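# Place one bread packet from the tray on each plate

## Task

Move bread packets from the tray so that every plate ends up with exactly one packet lying flat on it. The remaining two packets must stay on the tray. The tray, the basket and the plates must stay roughly in their starting spots, and the basket must stay standing upright. At the end, neither arm may be in contact with anything on the table.

## Robot and tools

Robot: two arms, left_arm and right_arm, each with a two-finger gripper and a wrist camera. Measured base positions in metres: left_arm (-0.029, +0.281, +0.041), right_arm (-0.048, -0.315, +0.003). Both are turned only slightly about z.

Frames: the scene frame has its origin at table-top height, halfway between the nominal bases. +x points out over the table, +z points up, and left_arm sits on the +y side. Camera image sides do not follow the arm names. Reported hand positions (end_effector_position, metres) and end_effector_quat_wxyz use the scene frame. Offsets you send are expressed in each gripper's own Hand target axes. On the gripper, +z runs along the fingers and the fingers open and close along y. The reported point lies between the finger pads, about 1 cm short of the tips.

Row layout, shared by execute_actions and move: one flat list of 14 numbers covering both arms, each in [-1, 1]. The first seven are left_arm: dx, dy, dz, rx, ry, rz, opening. The next seven are right_arm in the same order. dx..rz are offsets from that arm's Hand target, not absolute poses. A value of 1.0 equals 0.6 m of travel or 180 degrees of turn, and rx, ry, rz together form one rotation vector. opening is absolute: +1 is fully open (0.094 m) and -1 is closed. A 0 in the opening slot also counts as a command (half open). To leave a gripper as it is, repeat its present value from "Tool commands" or from grip_measured. An arm you don't want moved gets 0 for all six pose numbers.

execute_actions(actions, cameras): actions is a list of actions. Each action is a list of up to 15 rows, one row per 1/30 s step, and together they fill 0.5 s. A short action keeps its last row. Every row in an action is measured from the Hand target at the start of that action, so repeating an offset in a new action adds more motion. An empty list returns state plus images. cameras takes names, ["all"] or [].

move(target, speed, blend, opening_speed, grip_force, blocking, cameras): the gripper follows a straight path to the target. target is either one 14-number row or a list of up to 15 rows, and every row is counted from the same starting Hand targets. speed is in m/s, from 0.002 to 2.9, default 0.25. Turning is capped at twice that value in rad/s. You may give a single speed or one per target. blend, in metres, rounds off corners between listed targets; 0 means a full stop at each one. opening_speed sets the finger rate on the -1..1 scale per second, minimum 0.2. Use it to close gently on the soft packets. grip_force is the limit per finger pad in newtons, 10 to 50, and it stays in force until changed. Lower values close more slowly. blocking=false returns after about 0.5 s while the motion keeps running. The whole move is capped at 10 s. Paths do not avoid obstacles or the other arm. The result adds a "move:" line with an ending word (done, off_target, moving, held, fault) and limits such as paced or held.

wait(seconds 0..10) lets time pass while each arm holds its command. stop() brakes a running move. zoom_image(camera, region=[x0,y0,x1,y1]) enlarges part of the latest image from cam_head_left, cam_head_right, cam_left_wrist or cam_right_wrist; the region is in pixels and at most 504 by 504. read_manual gives only licence texts. finished_scene(scene) ends the scene and cannot be undone. After ending scene 1, make no more calls in that reply.

Result lines: Hand target is the last commanded pose after clipping, and the next offsets count from it. The gripper often stops a few cm short because of friction or weight; that alone does not mean contact. Sending an all-zero action asks for the target again, and if the gripper is still short you can send the gap as an offset. grip_measured uses the opening scale and reads slightly wide when empty. The last number in Joint positions is the opening in metres. Joint torques include gravity and carry offsets. Joint velocities may be reported as "within noise". Calls that ran actions also list positions at selected steps. "Tool commands" shows the present commands.

Cameras: two fixed head cameras and one wrist camera per arm, each 672x504, with calibration supplied. Wrist images can lag while the arm moves.

Cautions: orientation commands are clipped to within 40 degrees of the current orientation on each step. Keep paths away from an arm's own base, which can flip the shoulder. Never let the grippers or arms press or collide with each other, and never close a gripper on the other arm's fingers. A wrist-camera cable touching anything counts as contact. A blocked arm keeps pushing until you command it back past its gripper. Fast moves hit harder and overshoot. Don't slam, drop or let go of a packet while it is moving, and don't knock anything off the table, since any fall fails. To release, command an opening well above grip_measured. Holding loads, long reach or pushing against something heats the motors. A MOTOR HOT line appears at 75 °C, and at 90 °C the arm folds and stops working. Objects may get small random nudges. Each reply's thinking time lets the scene run on.

Each tool is called after "Request:" as a command line: name --argument value for each argument, lists and objects as JSON in quotes; but a table of rows of numbers goes row by row, as --pt "numbers of a row", without its own name.

## Session

Request:
execute_actions --actions '[]'

Request:
zoom_image --camera "cam_head_right" --region '[270, 90, 450, 270]'

Scene clock: 0.00 s.
left_arm: end_effector_position=(+0.3634, +0.1551, +0.2173) grip_measured=+1.000 end_effector_quat_wxyz=(+0.470, +0.005, +0.882, -0.043) | right_arm: end_effector_position=(+0.2843, -0.3141, +0.3095) grip_measured=+1.000 end_effector_quat_wxyz=(+0.608, +0.157, +0.771, -0.100)
Joint positions: left_arm=[-0.451 1.362 0.881 -0.134 -0.278 -0.278 0.094] | right_arm=[0.295 0.941 0.857 -0.232 0.69 0.244 0.094]
Joint velocities: within noise
Joint torques (N m): no reading
Heat: left arm: 31 °C; right arm: 30 °C.
Hand target: left_arm +0.3658, +0.1547, +0.2282; +0.482, +0.002, +0.875, -0.047 | right_arm +0.2826, -0.3152, +0.3108; +0.608, +0.158, +0.772, -0.101
Tool commands: left_gripper/opening=+1.0 right_gripper/opening=+1.0
camera_calibration:
cam_left_wrist: T_world_to_cam=[[-0.0221033, -0.997709, 0.0639366, 0.150987], [-0.855574, -0.0142078, -0.517486, 0.46481], [0.517209, -0.0661406, -0.8533, 0.100472], [0, 0, 0, 1]] pos_world=[0.349051, 0.16389, 0.316612]
cam_right_wrist: T_world_to_cam=[[-0.348494, -0.936673, -0.0345845, -0.182661], [-0.58459, 0.246046, -0.773121, 0.518866], [0.732671, -0.249211, -0.633315, -0.00010824], [0, 0, 0, 1]] pos_world=[0.239747, -0.298785, 0.39476]

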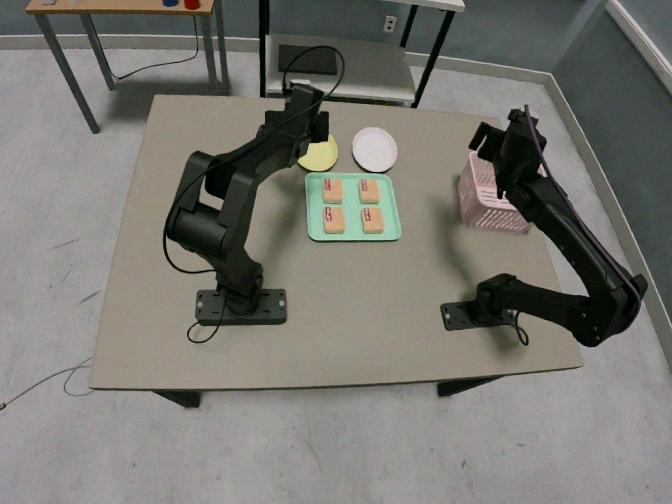

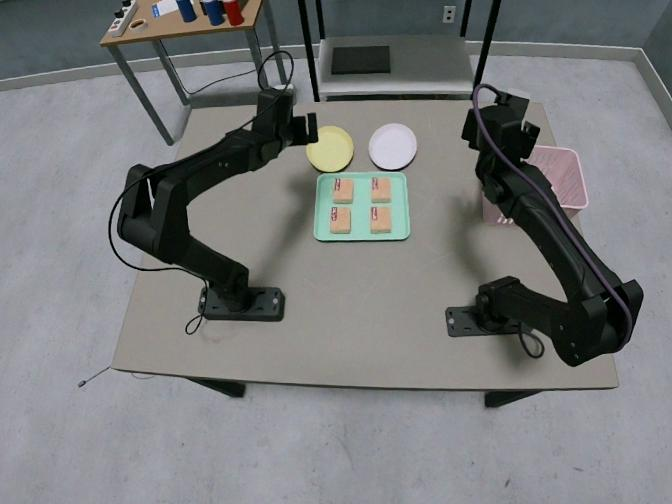

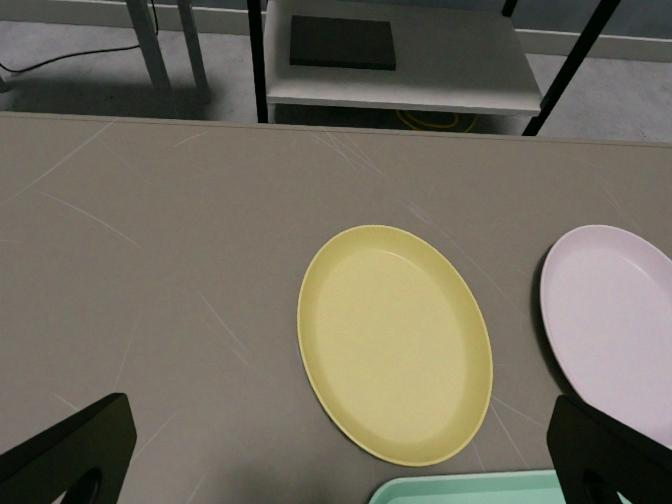

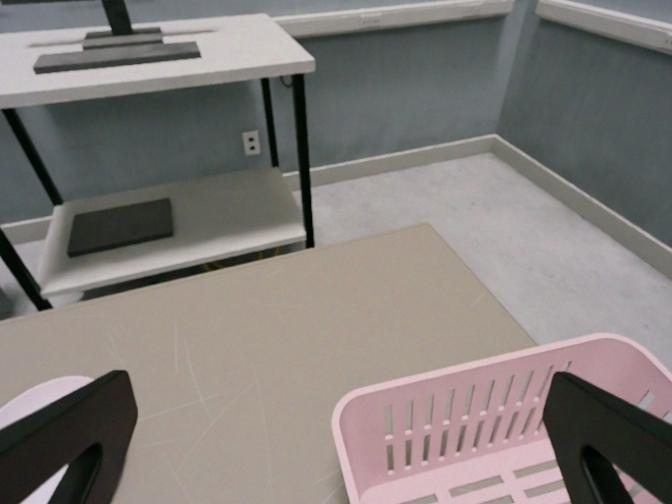

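Scaled by 2.800 from the camera's 672x504 image, which has a finer 960x720 frame.

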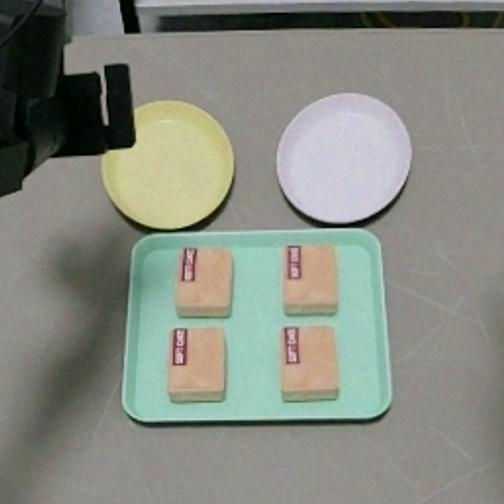

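Request:
move --pt "0.128 0.149 -0.107 -0.031 0.237 0.003 1 0.182 0.401 -0.0505 -0.081 0.337 -0.096 0.8" --pt "0.128 0.149 -0.107 -0.031 0.237 0.003 1 0.378 0.393 -0.002 -0.081 0.337 -0.096 0.8" --blend '[0.03,0]' --speed 0.4 --grip_force 45 --cameras '["cam_head_right","cam_right_wrist"]'

Scene clock: 33.17 s.
left_arm: end_effector_position=(+0.2672, +0.2474, +0.1817) grip_measured=+1.000 end_effector_quat_wxyz=(+0.120, -0.002, +0.993, +0.006) | right_arm: end_effector_position=(+0.3213, -0.0691, +0.1037) grip_measured=+0.801 end_effector_quat_wxyz=(+0.132, +0.000, +0.991, -0.001)
Joint positions: left_arm=[-0.163 1.447 1.22 -1.107 -0.047 -0.144 0.094] | right_arm=[0.593 2.04 1.756 -1.076 0.161 0.634 0.085]
Joint torques (N m): left_arm=[0.25 -4.34 9.58 0.43 0.02 0.08] | right_arm=[0.27 -12.77 5.33 0.72 0.06 0.06]
Heat: left arm: 36 °C; right arm: 33 °C.
Hand target: left_arm +0.2749, +0.2459, +0.1905; +0.130, +0.000, +0.992, +0.001 | right_arm +0.3200, -0.0681, +0.0996; +0.131, +0.000, +0.991, +0.000
Off the commanded pose: left_arm 0.012 m, 1 deg | right_arm 0.004 m, 0 deg.
grip_force (N): 45, 45
move: off_target (left_arm)
camera_calibration:
cam_right_wrist: T_world_to_cam=[[0.00958879, -0.999895, -0.0108964, -0.0692524], [-0.983816, -0.0113833, 0.178818, 0.33281], [-0.178924, 0.00900538, -0.983822, 0.2506], [0, 0, 0, 1]] pos_world=[0.372926, -0.0677134, 0.186279]
Images, in order (width x height): cam_head_right 672x504, cam_right_wrist 672x504.

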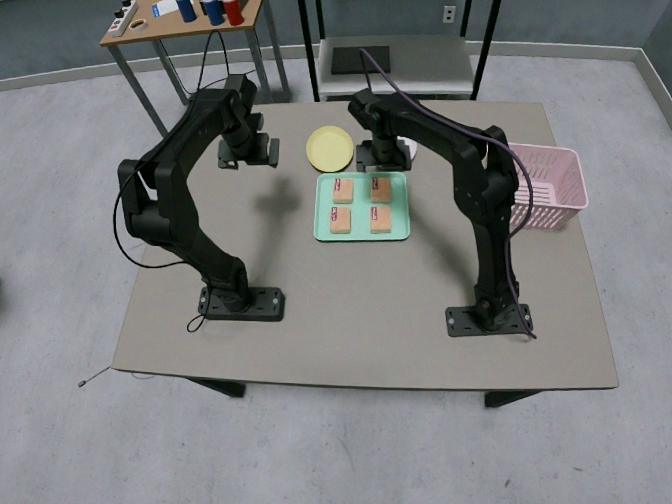

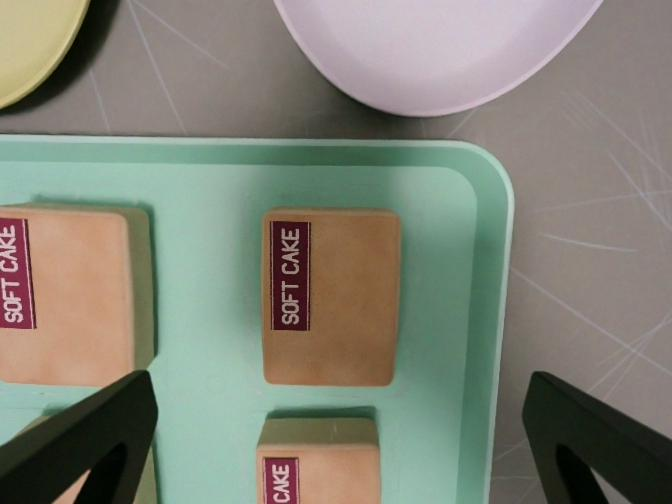

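Request:
move --pt "0 0 0 0 0 0 1 0.039 0.005 0.16 0 0 0 0.8" --pt "0 0 0 0 0 0 1 0.039 0.005 0.16 0 0 0 -0.02" --pt "0 0 0 0 0 0 1 -0.02 0.005 -0.02 0 0 0 -0.02" --pt "0 0 0 0 0 0 1 -0.263 -0.063 0.07 0 0 0 -0.02" --pt "0 0 0 0 0 0 1 -0.2415 -0.063 0.151 0 0 0 -0.02" --blend '[0,0,0.02,0.02,0]' --speed '[0.15,0.15,0.15,0.2,0.15]' --opening_speed 0.7 --cameras '["cam_head_right","cam_right_wrist"]'

Request:
zoom_image --camera "cam_head_right" --region '[310, 90, 430, 210]'

Scene clock: 53.43 s.
left_arm: end_effector_position=(+0.2671, +0.2474, +0.1817) grip_measured=+1.000 end_effector_quat_wxyz=(+0.120, -0.002, +0.993, +0.006) | right_arm: end_effector_position=(+0.4860, -0.1073, +0.0656) grip_measured=+0.249 end_effector_quat_wxyz=(+0.152, +0.005, +0.988, +0.008)
Joint positions: left_arm=[-0.163 1.447 1.22 -1.107 -0.047 -0.144 0.094] | right_arm=[0.345 2.745 2.831 -1.369 0.106 0.397 0.059]
Joint torques (N m): left_arm=[0.24 -4.33 9.57 0.43 0.02 0.08] | right_arm=[0.27 -14.17 8.5 0.57 0.02 -0.02]
Heat: left arm: 36 °C; right arm: 32 °C.
Hand target: left_arm +0.2748, +0.2459, +0.1904; +0.130, +0.000, +0.992, +0.001 | right_arm +0.4835, -0.1060, +0.0499; +0.131, +0.000, +0.991, +0.000
Off the commanded pose: left_arm 0.012 m, 1 deg | right_arm 0.016 m, 3 deg.
grip_force (N): 45, 45
move: off_target (left_arm, right_arm); target 2's new opening was sent with right_arm's hand 0.014 m and 1 deg from that target
camera_calibration:
cam_right_wrist: T_world_to_cam=[[0.00359556, -0.999577, -0.0288478, -0.105297], [-0.990412, -0.00754352, 0.137939, 0.507586], [-0.138099, 0.0280753, -0.99002, 0.225499], [0, 0, 0, 1]] pos_world=[0.534239, -0.107755, 0.150195]
Images, in order (width x height): cam_head_right 672x504, cam_right_wrist 672x504.

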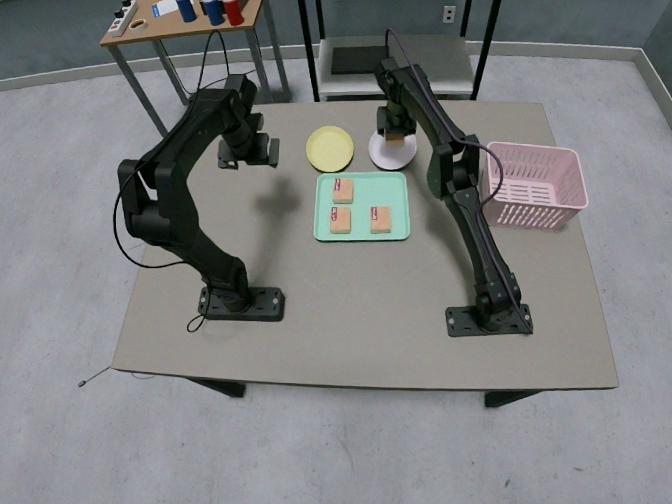

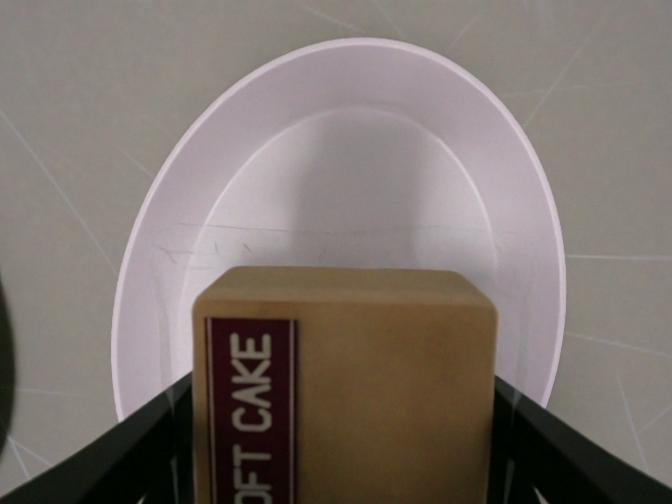

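Scaled by 4.200 from the camera's 672x504 image, which has a finer 960x720 frame.

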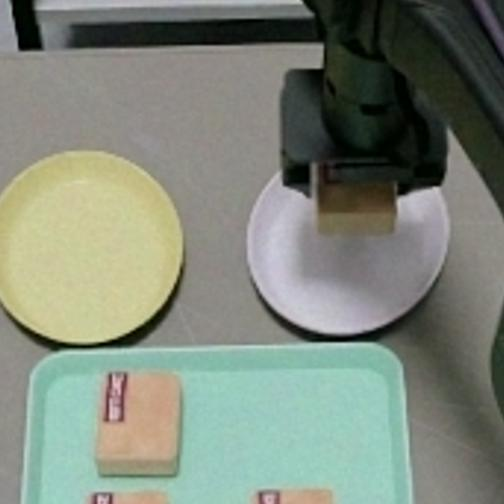

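Request:
move --pt "0 0 0 0 0 0 0.8 0.023 0.0065 0.067 0 0 0 -0.02" --pt "0 0 0 0 0 0 0.8 0.023 0.0065 0.067 0 0 0 0.8" --pt "0 0 0 0 0 0 0.8 -0.02 0.0065 -0.095 0 0 0 0.8" --blend '[0,0,0]' --speed 0.11 --opening_speed 0.8 --cameras '["cam_right_wrist"]'

Scene clock: 67.83 s.
left_arm: end_effector_position=(+0.2671, +0.2474, +0.1817) grip_measured=+0.802 end_effector_quat_wxyz=(+0.120, -0.002, +0.993, +0.006) | right_arm: end_effector_position=(+0.4803, -0.1019, +0.0881) grip_measured=+0.799 end_effector_quat_wxyz=(+0.162, -0.001, +0.987, +0.012)
Joint positions: left_arm=[-0.163 1.447 1.22 -1.107 -0.047 -0.144 0.085] | right_arm=[0.358 2.708 2.845 -1.398 0.107 0.398 0.085]
Joint torques (N m): left_arm=[0.25 -4.34 9.58 0.43 0.02 0.08] | right_arm=[-0.08 -19.97 8.16 0.57 0.03 -0.02]
Heat: left arm: 37 °C; right arm: 33 °C.
Hand target: left_arm +0.2748, +0.2459, +0.1904; +0.130, +0.000, +0.992, +0.001 | right_arm +0.4802, -0.1021, +0.1080; +0.131, +0.000, +0.991, +0.000
Off the commanded pose: left_arm 0.012 m, 1 deg | right_arm 0.020 m, 4 deg.
elbow stopped short (right arm): the move would have taken joint 3 (elbow) straighter than the controller allows.
grip_force (N): 45, 45
move: off_target (left_arm, right_arm)
camera_calibration:
cam_right_wrist: T_world_to_cam=[[0.0165211, -0.999205, -0.0362761, -0.104688], [-0.992799, -0.0206987, 0.117988, 0.500492], [-0.118646, 0.0340656, -0.992352, 0.238374], [0, 0, 0, 1]] pos_world=[0.5269, -0.102366, 0.173701]
Images, in order (width x height): cam_right_wrist 672x504.

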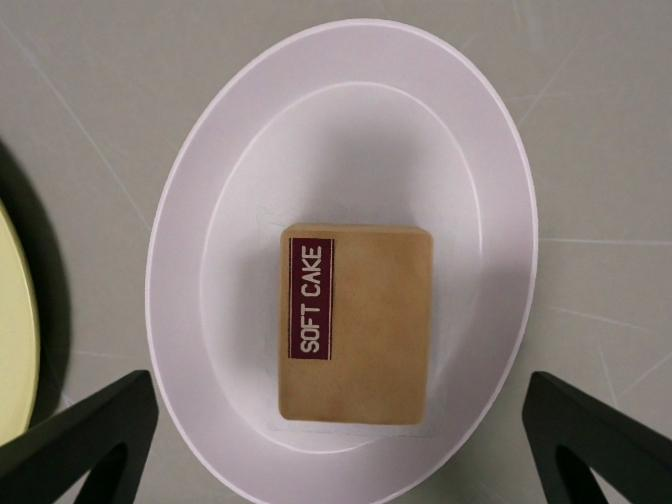

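Request:
move --target '[-0.006,-0.318,0.158,0,0,0,0.8,0.28,-0.33,-0.247,0,0,0,0.8]' --speed 0.3 --cameras '["cam_left_wrist","cam_head_right"]'

Scene clock: 74.67 s.
left_arm: end_effector_position=(+0.2900, +0.0600, +0.0929) grip_measured=+0.802 end_effector_quat_wxyz=(+0.112, +0.007, +0.994, +0.005) | right_arm: end_effector_position=(+0.2879, -0.3011, +0.2082) grip_measured=+0.799 end_effector_quat_wxyz=(+0.139, +0.004, +0.990, -0.003)
Joint positions: left_arm=[-0.694 1.893 1.361 -0.867 -0.147 -0.649 0.085] | right_arm=[-0.007 1.585 1.598 -1.305 0.021 0.055 0.085]
Joint torques (N m): left_arm=[0.27 -7.92 9.07 0.48 -0.24 -0.08] | right_arm=[0.08 -9.16 5.24 0.54 -0.07 -0.02]
Heat: left arm: 37 °C; right arm: 34 °C.
Hand target: left_arm +0.3029, +0.0552, +0.0994; +0.130, +0.000, +0.992, +0.001 | right_arm +0.2794, -0.3000, +0.2075; +0.131, +0.000, +0.991, +0.000
Off the commanded pose: left_arm 0.015 m, 2 deg | right_arm 0.009 m, 1 deg.
grip_force (N): 45, 45
move: off_target (left_arm)
camera_calibration:
cam_left_wrist: T_world_to_cam=[[0.000825262, -0.999374, -0.035363, 0.0649867], [-0.978355, -0.0081247, 0.206776, 0.304267], [-0.206934, 0.0344269, -0.977749, 0.241568], [0, 0, 0, 1]] pos_world=[0.347616, 0.0591017, 0.175576]
Images, in order (width x height): cam_head_right 672x504, cam_left_wrist 672x504.

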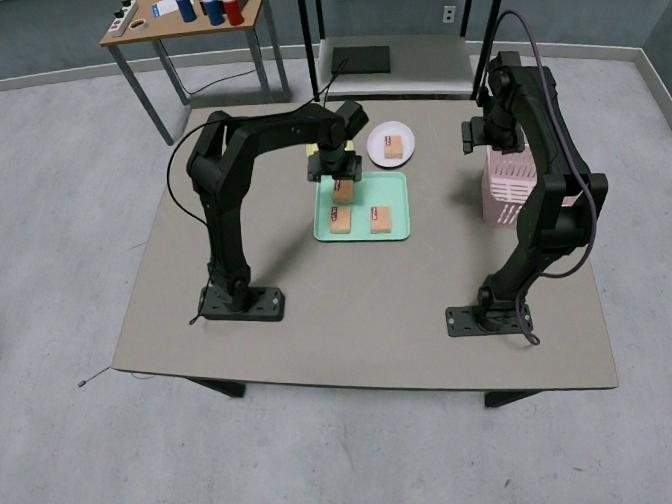

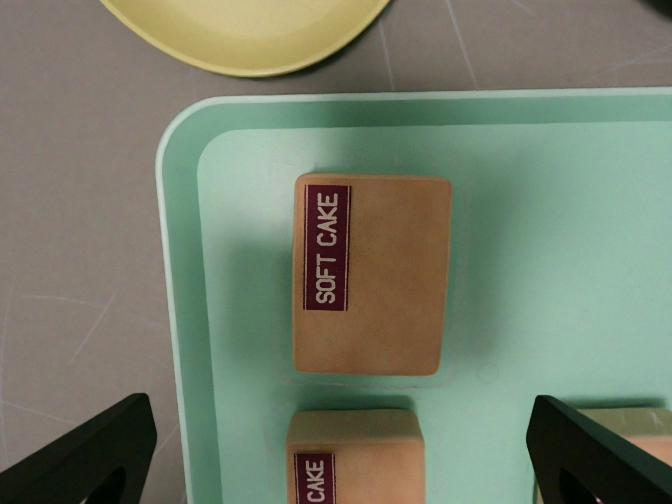

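Request:
move --pt "0.019 -0.013 0.13 0 0 0 0.8 0 0 0 0 0 0 0.8" --pt "0.019 -0.013 0.13 0 0 0 -0.02 0 0 0 0 0 0 0.8" --pt "-0.02 -0.013 -0.03 0 0 0 -0.02 0 0 0 0 0 0 0.8" --pt "-0.269 0.06 0.054 0 0 0 -0.02 0 0 0 0 0 0 0.8" --pt "-0.243 0.06 0.151 0 0 0 -0.02 0 0 0 0 0 0 0.8" --blend '[0,0,0.02,0.02,0]' --speed '[0.15,0.15,0.15,0.2,0.15]' --opening_speed 0.7 --cameras '["cam_head_right","cam_left_wrist"]'

Request:
zoom_image --camera "cam_head_right" --region '[290, 90, 410, 210]'

Scene clock: 105.60 s.
left_arm: end_effector_position=(+0.4673, +0.0945, +0.0575) grip_measured=+0.116 end_effector_quat_wxyz=(+0.132, -0.006, +0.991, +0.002) | right_arm: end_effector_position=(+0.2879, -0.3011, +0.2082) grip_measured=+0.799 end_effector_quat_wxyz=(+0.139, +0.004, +0.990, -0.003)
Joint positions: left_arm=[-0.416 2.431 2.061 -0.958 -0.108 -0.397 0.052] | right_arm=[-0.007 1.585 1.598 -1.305 0.021 0.055 0.085]
Joint torques (N m): left_arm=[-0.42 -12.16 5.7 0.67 -0.04 0.08] | right_arm=[0.06 -9.16 5.23 0.54 -0.07 -0.02]
Heat: left arm: 35 °C; right arm: 32 °C.
Hand target: left_arm +0.4670, +0.0914, +0.0496; +0.130, +0.000, +0.992, +0.001 | right_arm +0.2794, -0.3001, +0.2075; +0.131, +0.000, +0.991, +0.000
Off the commanded pose: left_arm 0.009 m, 1 deg | right_arm 0.009 m, 1 deg.
grip_force (N): 45, 45
move: done
camera_calibration:
cam_left_wrist: T_world_to_cam=[[0.0276472, -0.999274, -0.0262315, 0.0850921], [-0.985345, -0.0316616, 0.167608, 0.492991], [-0.168317, 0.0212132, -0.985505, 0.226066], [0, 0, 0, 1]] pos_world=[0.521465, 0.0958437, 0.142392]
Images, in order (width x height): cam_head_right 672x504, cam_left_wrist 672x504.

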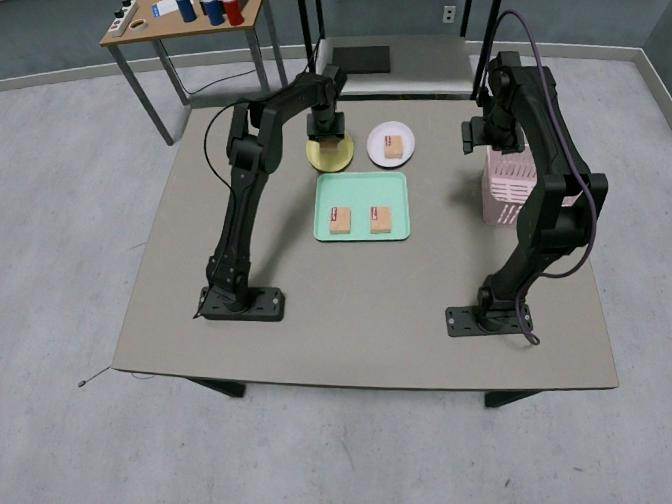

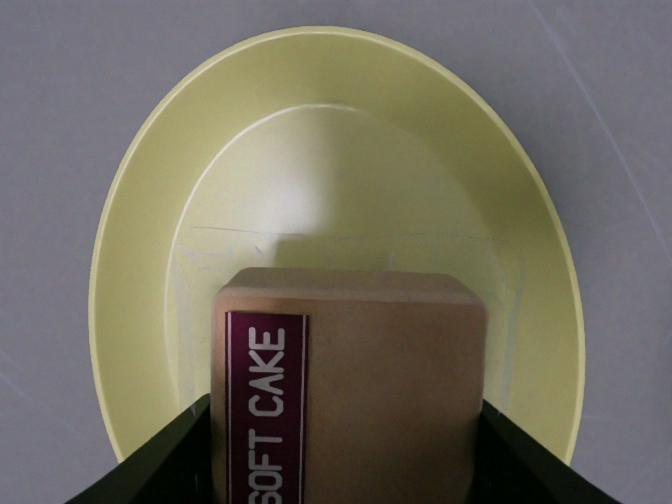

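Scaled by 4.200 from the camera's 672x504 image, which has a finer 960x720 frame.

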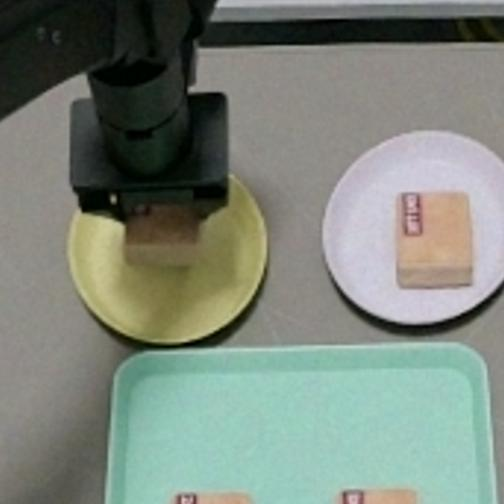

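Request:
move --pt "0.0105 -0.005 0.062 0 0 0 -0.02 0 0 0 0 0 0 0.8" --pt "0.0105 -0.005 0.062 0 0 0 1 0 0 0 0 0 0 0.8" --pt "-0.005 -0.005 0.005 0 0 0 1 0 0 0 0 0 0 0.8" --speed 0.11 --opening_speed 0.8 --cameras '["cam_left_wrist"]'

Scene clock: 116.73 s.
left_arm: end_effector_position=(+0.4631, +0.0961, +0.0323) grip_measured=+0.998 end_effector_quat_wxyz=(+0.114, -0.005, +0.993, +0.010) | right_arm: end_effector_position=(+0.2879, -0.3011, +0.2082) grip_measured=+0.799 end_effector_quat_wxyz=(+0.139, +0.004, +0.990, -0.003)
Joint positions: left_arm=[-0.416 2.476 2.051 -0.943 -0.106 -0.397 0.094] | right_arm=[-0.007 1.585 1.598 -1.305 0.021 0.055 0.085]
Joint torques (N m): left_arm=[-0.64 -14.05 9.22 0.37 -0.05 0.05] | right_arm=[0.06 -9.17 5.24 0.55 -0.07 -0.02]
Heat: left arm: 34 °C; right arm: 32 °C.
Hand target: left_arm +0.4707, +0.0884, +0.0474; +0.130, +0.000, +0.992, +0.001 | right_arm +0.2794, -0.3001, +0.2075; +0.131, +0.000, +0.991, +0.000
Off the commanded pose: left_arm 0.019 m, 2 deg | right_arm 0.009 m, 1 deg.
grip_force (N): 45, 45
move: off_target (left_arm); target 2's new opening was sent with left_arm's hand 0.015 m and 1 deg from that target
camera_calibration:
cam_left_wrist: T_world_to_cam=[[0.0261139, -0.998783, -0.0418298, 0.0871978], [-0.978359, -0.034127, 0.204082, 0.488922], [-0.205262, 0.0355951, -0.97806, 0.216049], [0, 0, 0, 1]] pos_world=[0.520411, 0.0960869, 0.115176]
Images, in order (width x height): cam_left_wrist 672x504.

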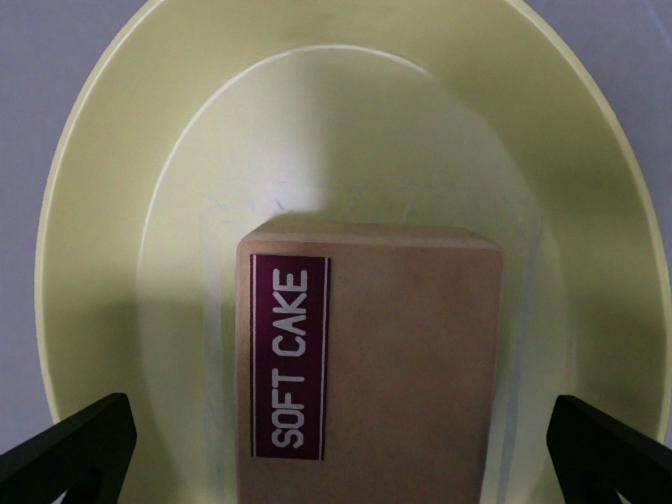

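Request:
move --pt "-0.039 0 -0.145 0 0 0 1 0 0 0 0 0 0 0.8" --pt "0.23 0.28 -0.32 0 0 0 1 0 0 0 0 0 0 0.8" --blend '[0.02,0]' --speed '[0.12,0.3]' --cameras '["cam_head_right"]'

Request:
zoom_image --camera "cam_head_right" --region '[290, 90, 430, 250]'

Scene clock: 123.67 s.
left_arm: end_effector_position=(+0.2910, +0.2572, +0.1965) grip_measured=+0.998 end_effector_quat_wxyz=(+0.127, -0.004, +0.992, +0.005) | right_arm: end_effector_position=(+0.2879, -0.3011, +0.2082) grip_measured=+0.799 end_effector_quat_wxyz=(+0.139, +0.004, +0.990, -0.003)
Joint positions: left_arm=[-0.116 1.522 1.343 -1.14 -0.036 -0.102 0.094] | right_arm=[-0.007 1.585 1.598 -1.305 0.021 0.055 0.085]
Joint torques (N m): left_arm=[-0.01 -7.2 5.14 0.55 0.03 0.06] | right_arm=[0.06 -9.16 5.24 0.54 -0.07 -0.02]
Heat: left arm: 34 °C; right arm: 32 °C.
Hand target: left_arm +0.2878, +0.2561, +0.1977; +0.130, +0.000, +0.992, +0.001 | right_arm +0.2794, -0.3001, +0.2075; +0.131, +0.000, +0.991, +0.000
Off the commanded pose: left_arm 0.004 m, 1 deg | right_arm 0.009 m, 1 deg.
grip_force (N): 45, 45
move: done
Images, in order (width x height): cam_head_right 672x504.

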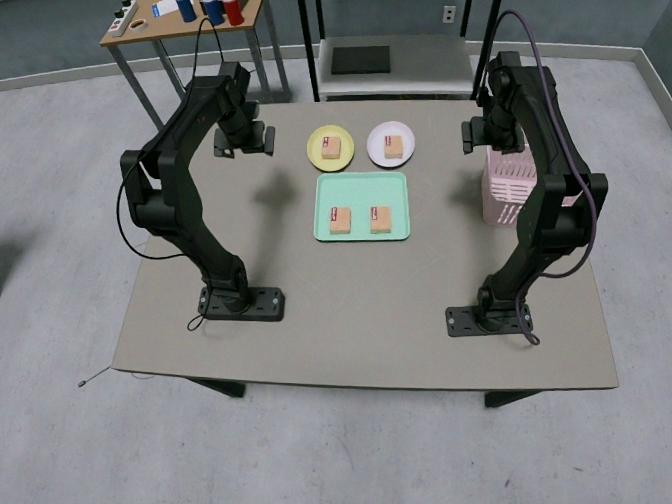

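Scaled by 3.150 from the camera's 672x504 image, which has a finer 960x720 frame.

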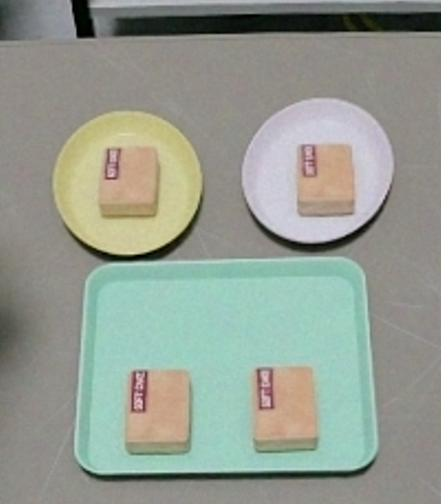

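Request:
finished_scene --scene 3

The scene is finished: the task was done.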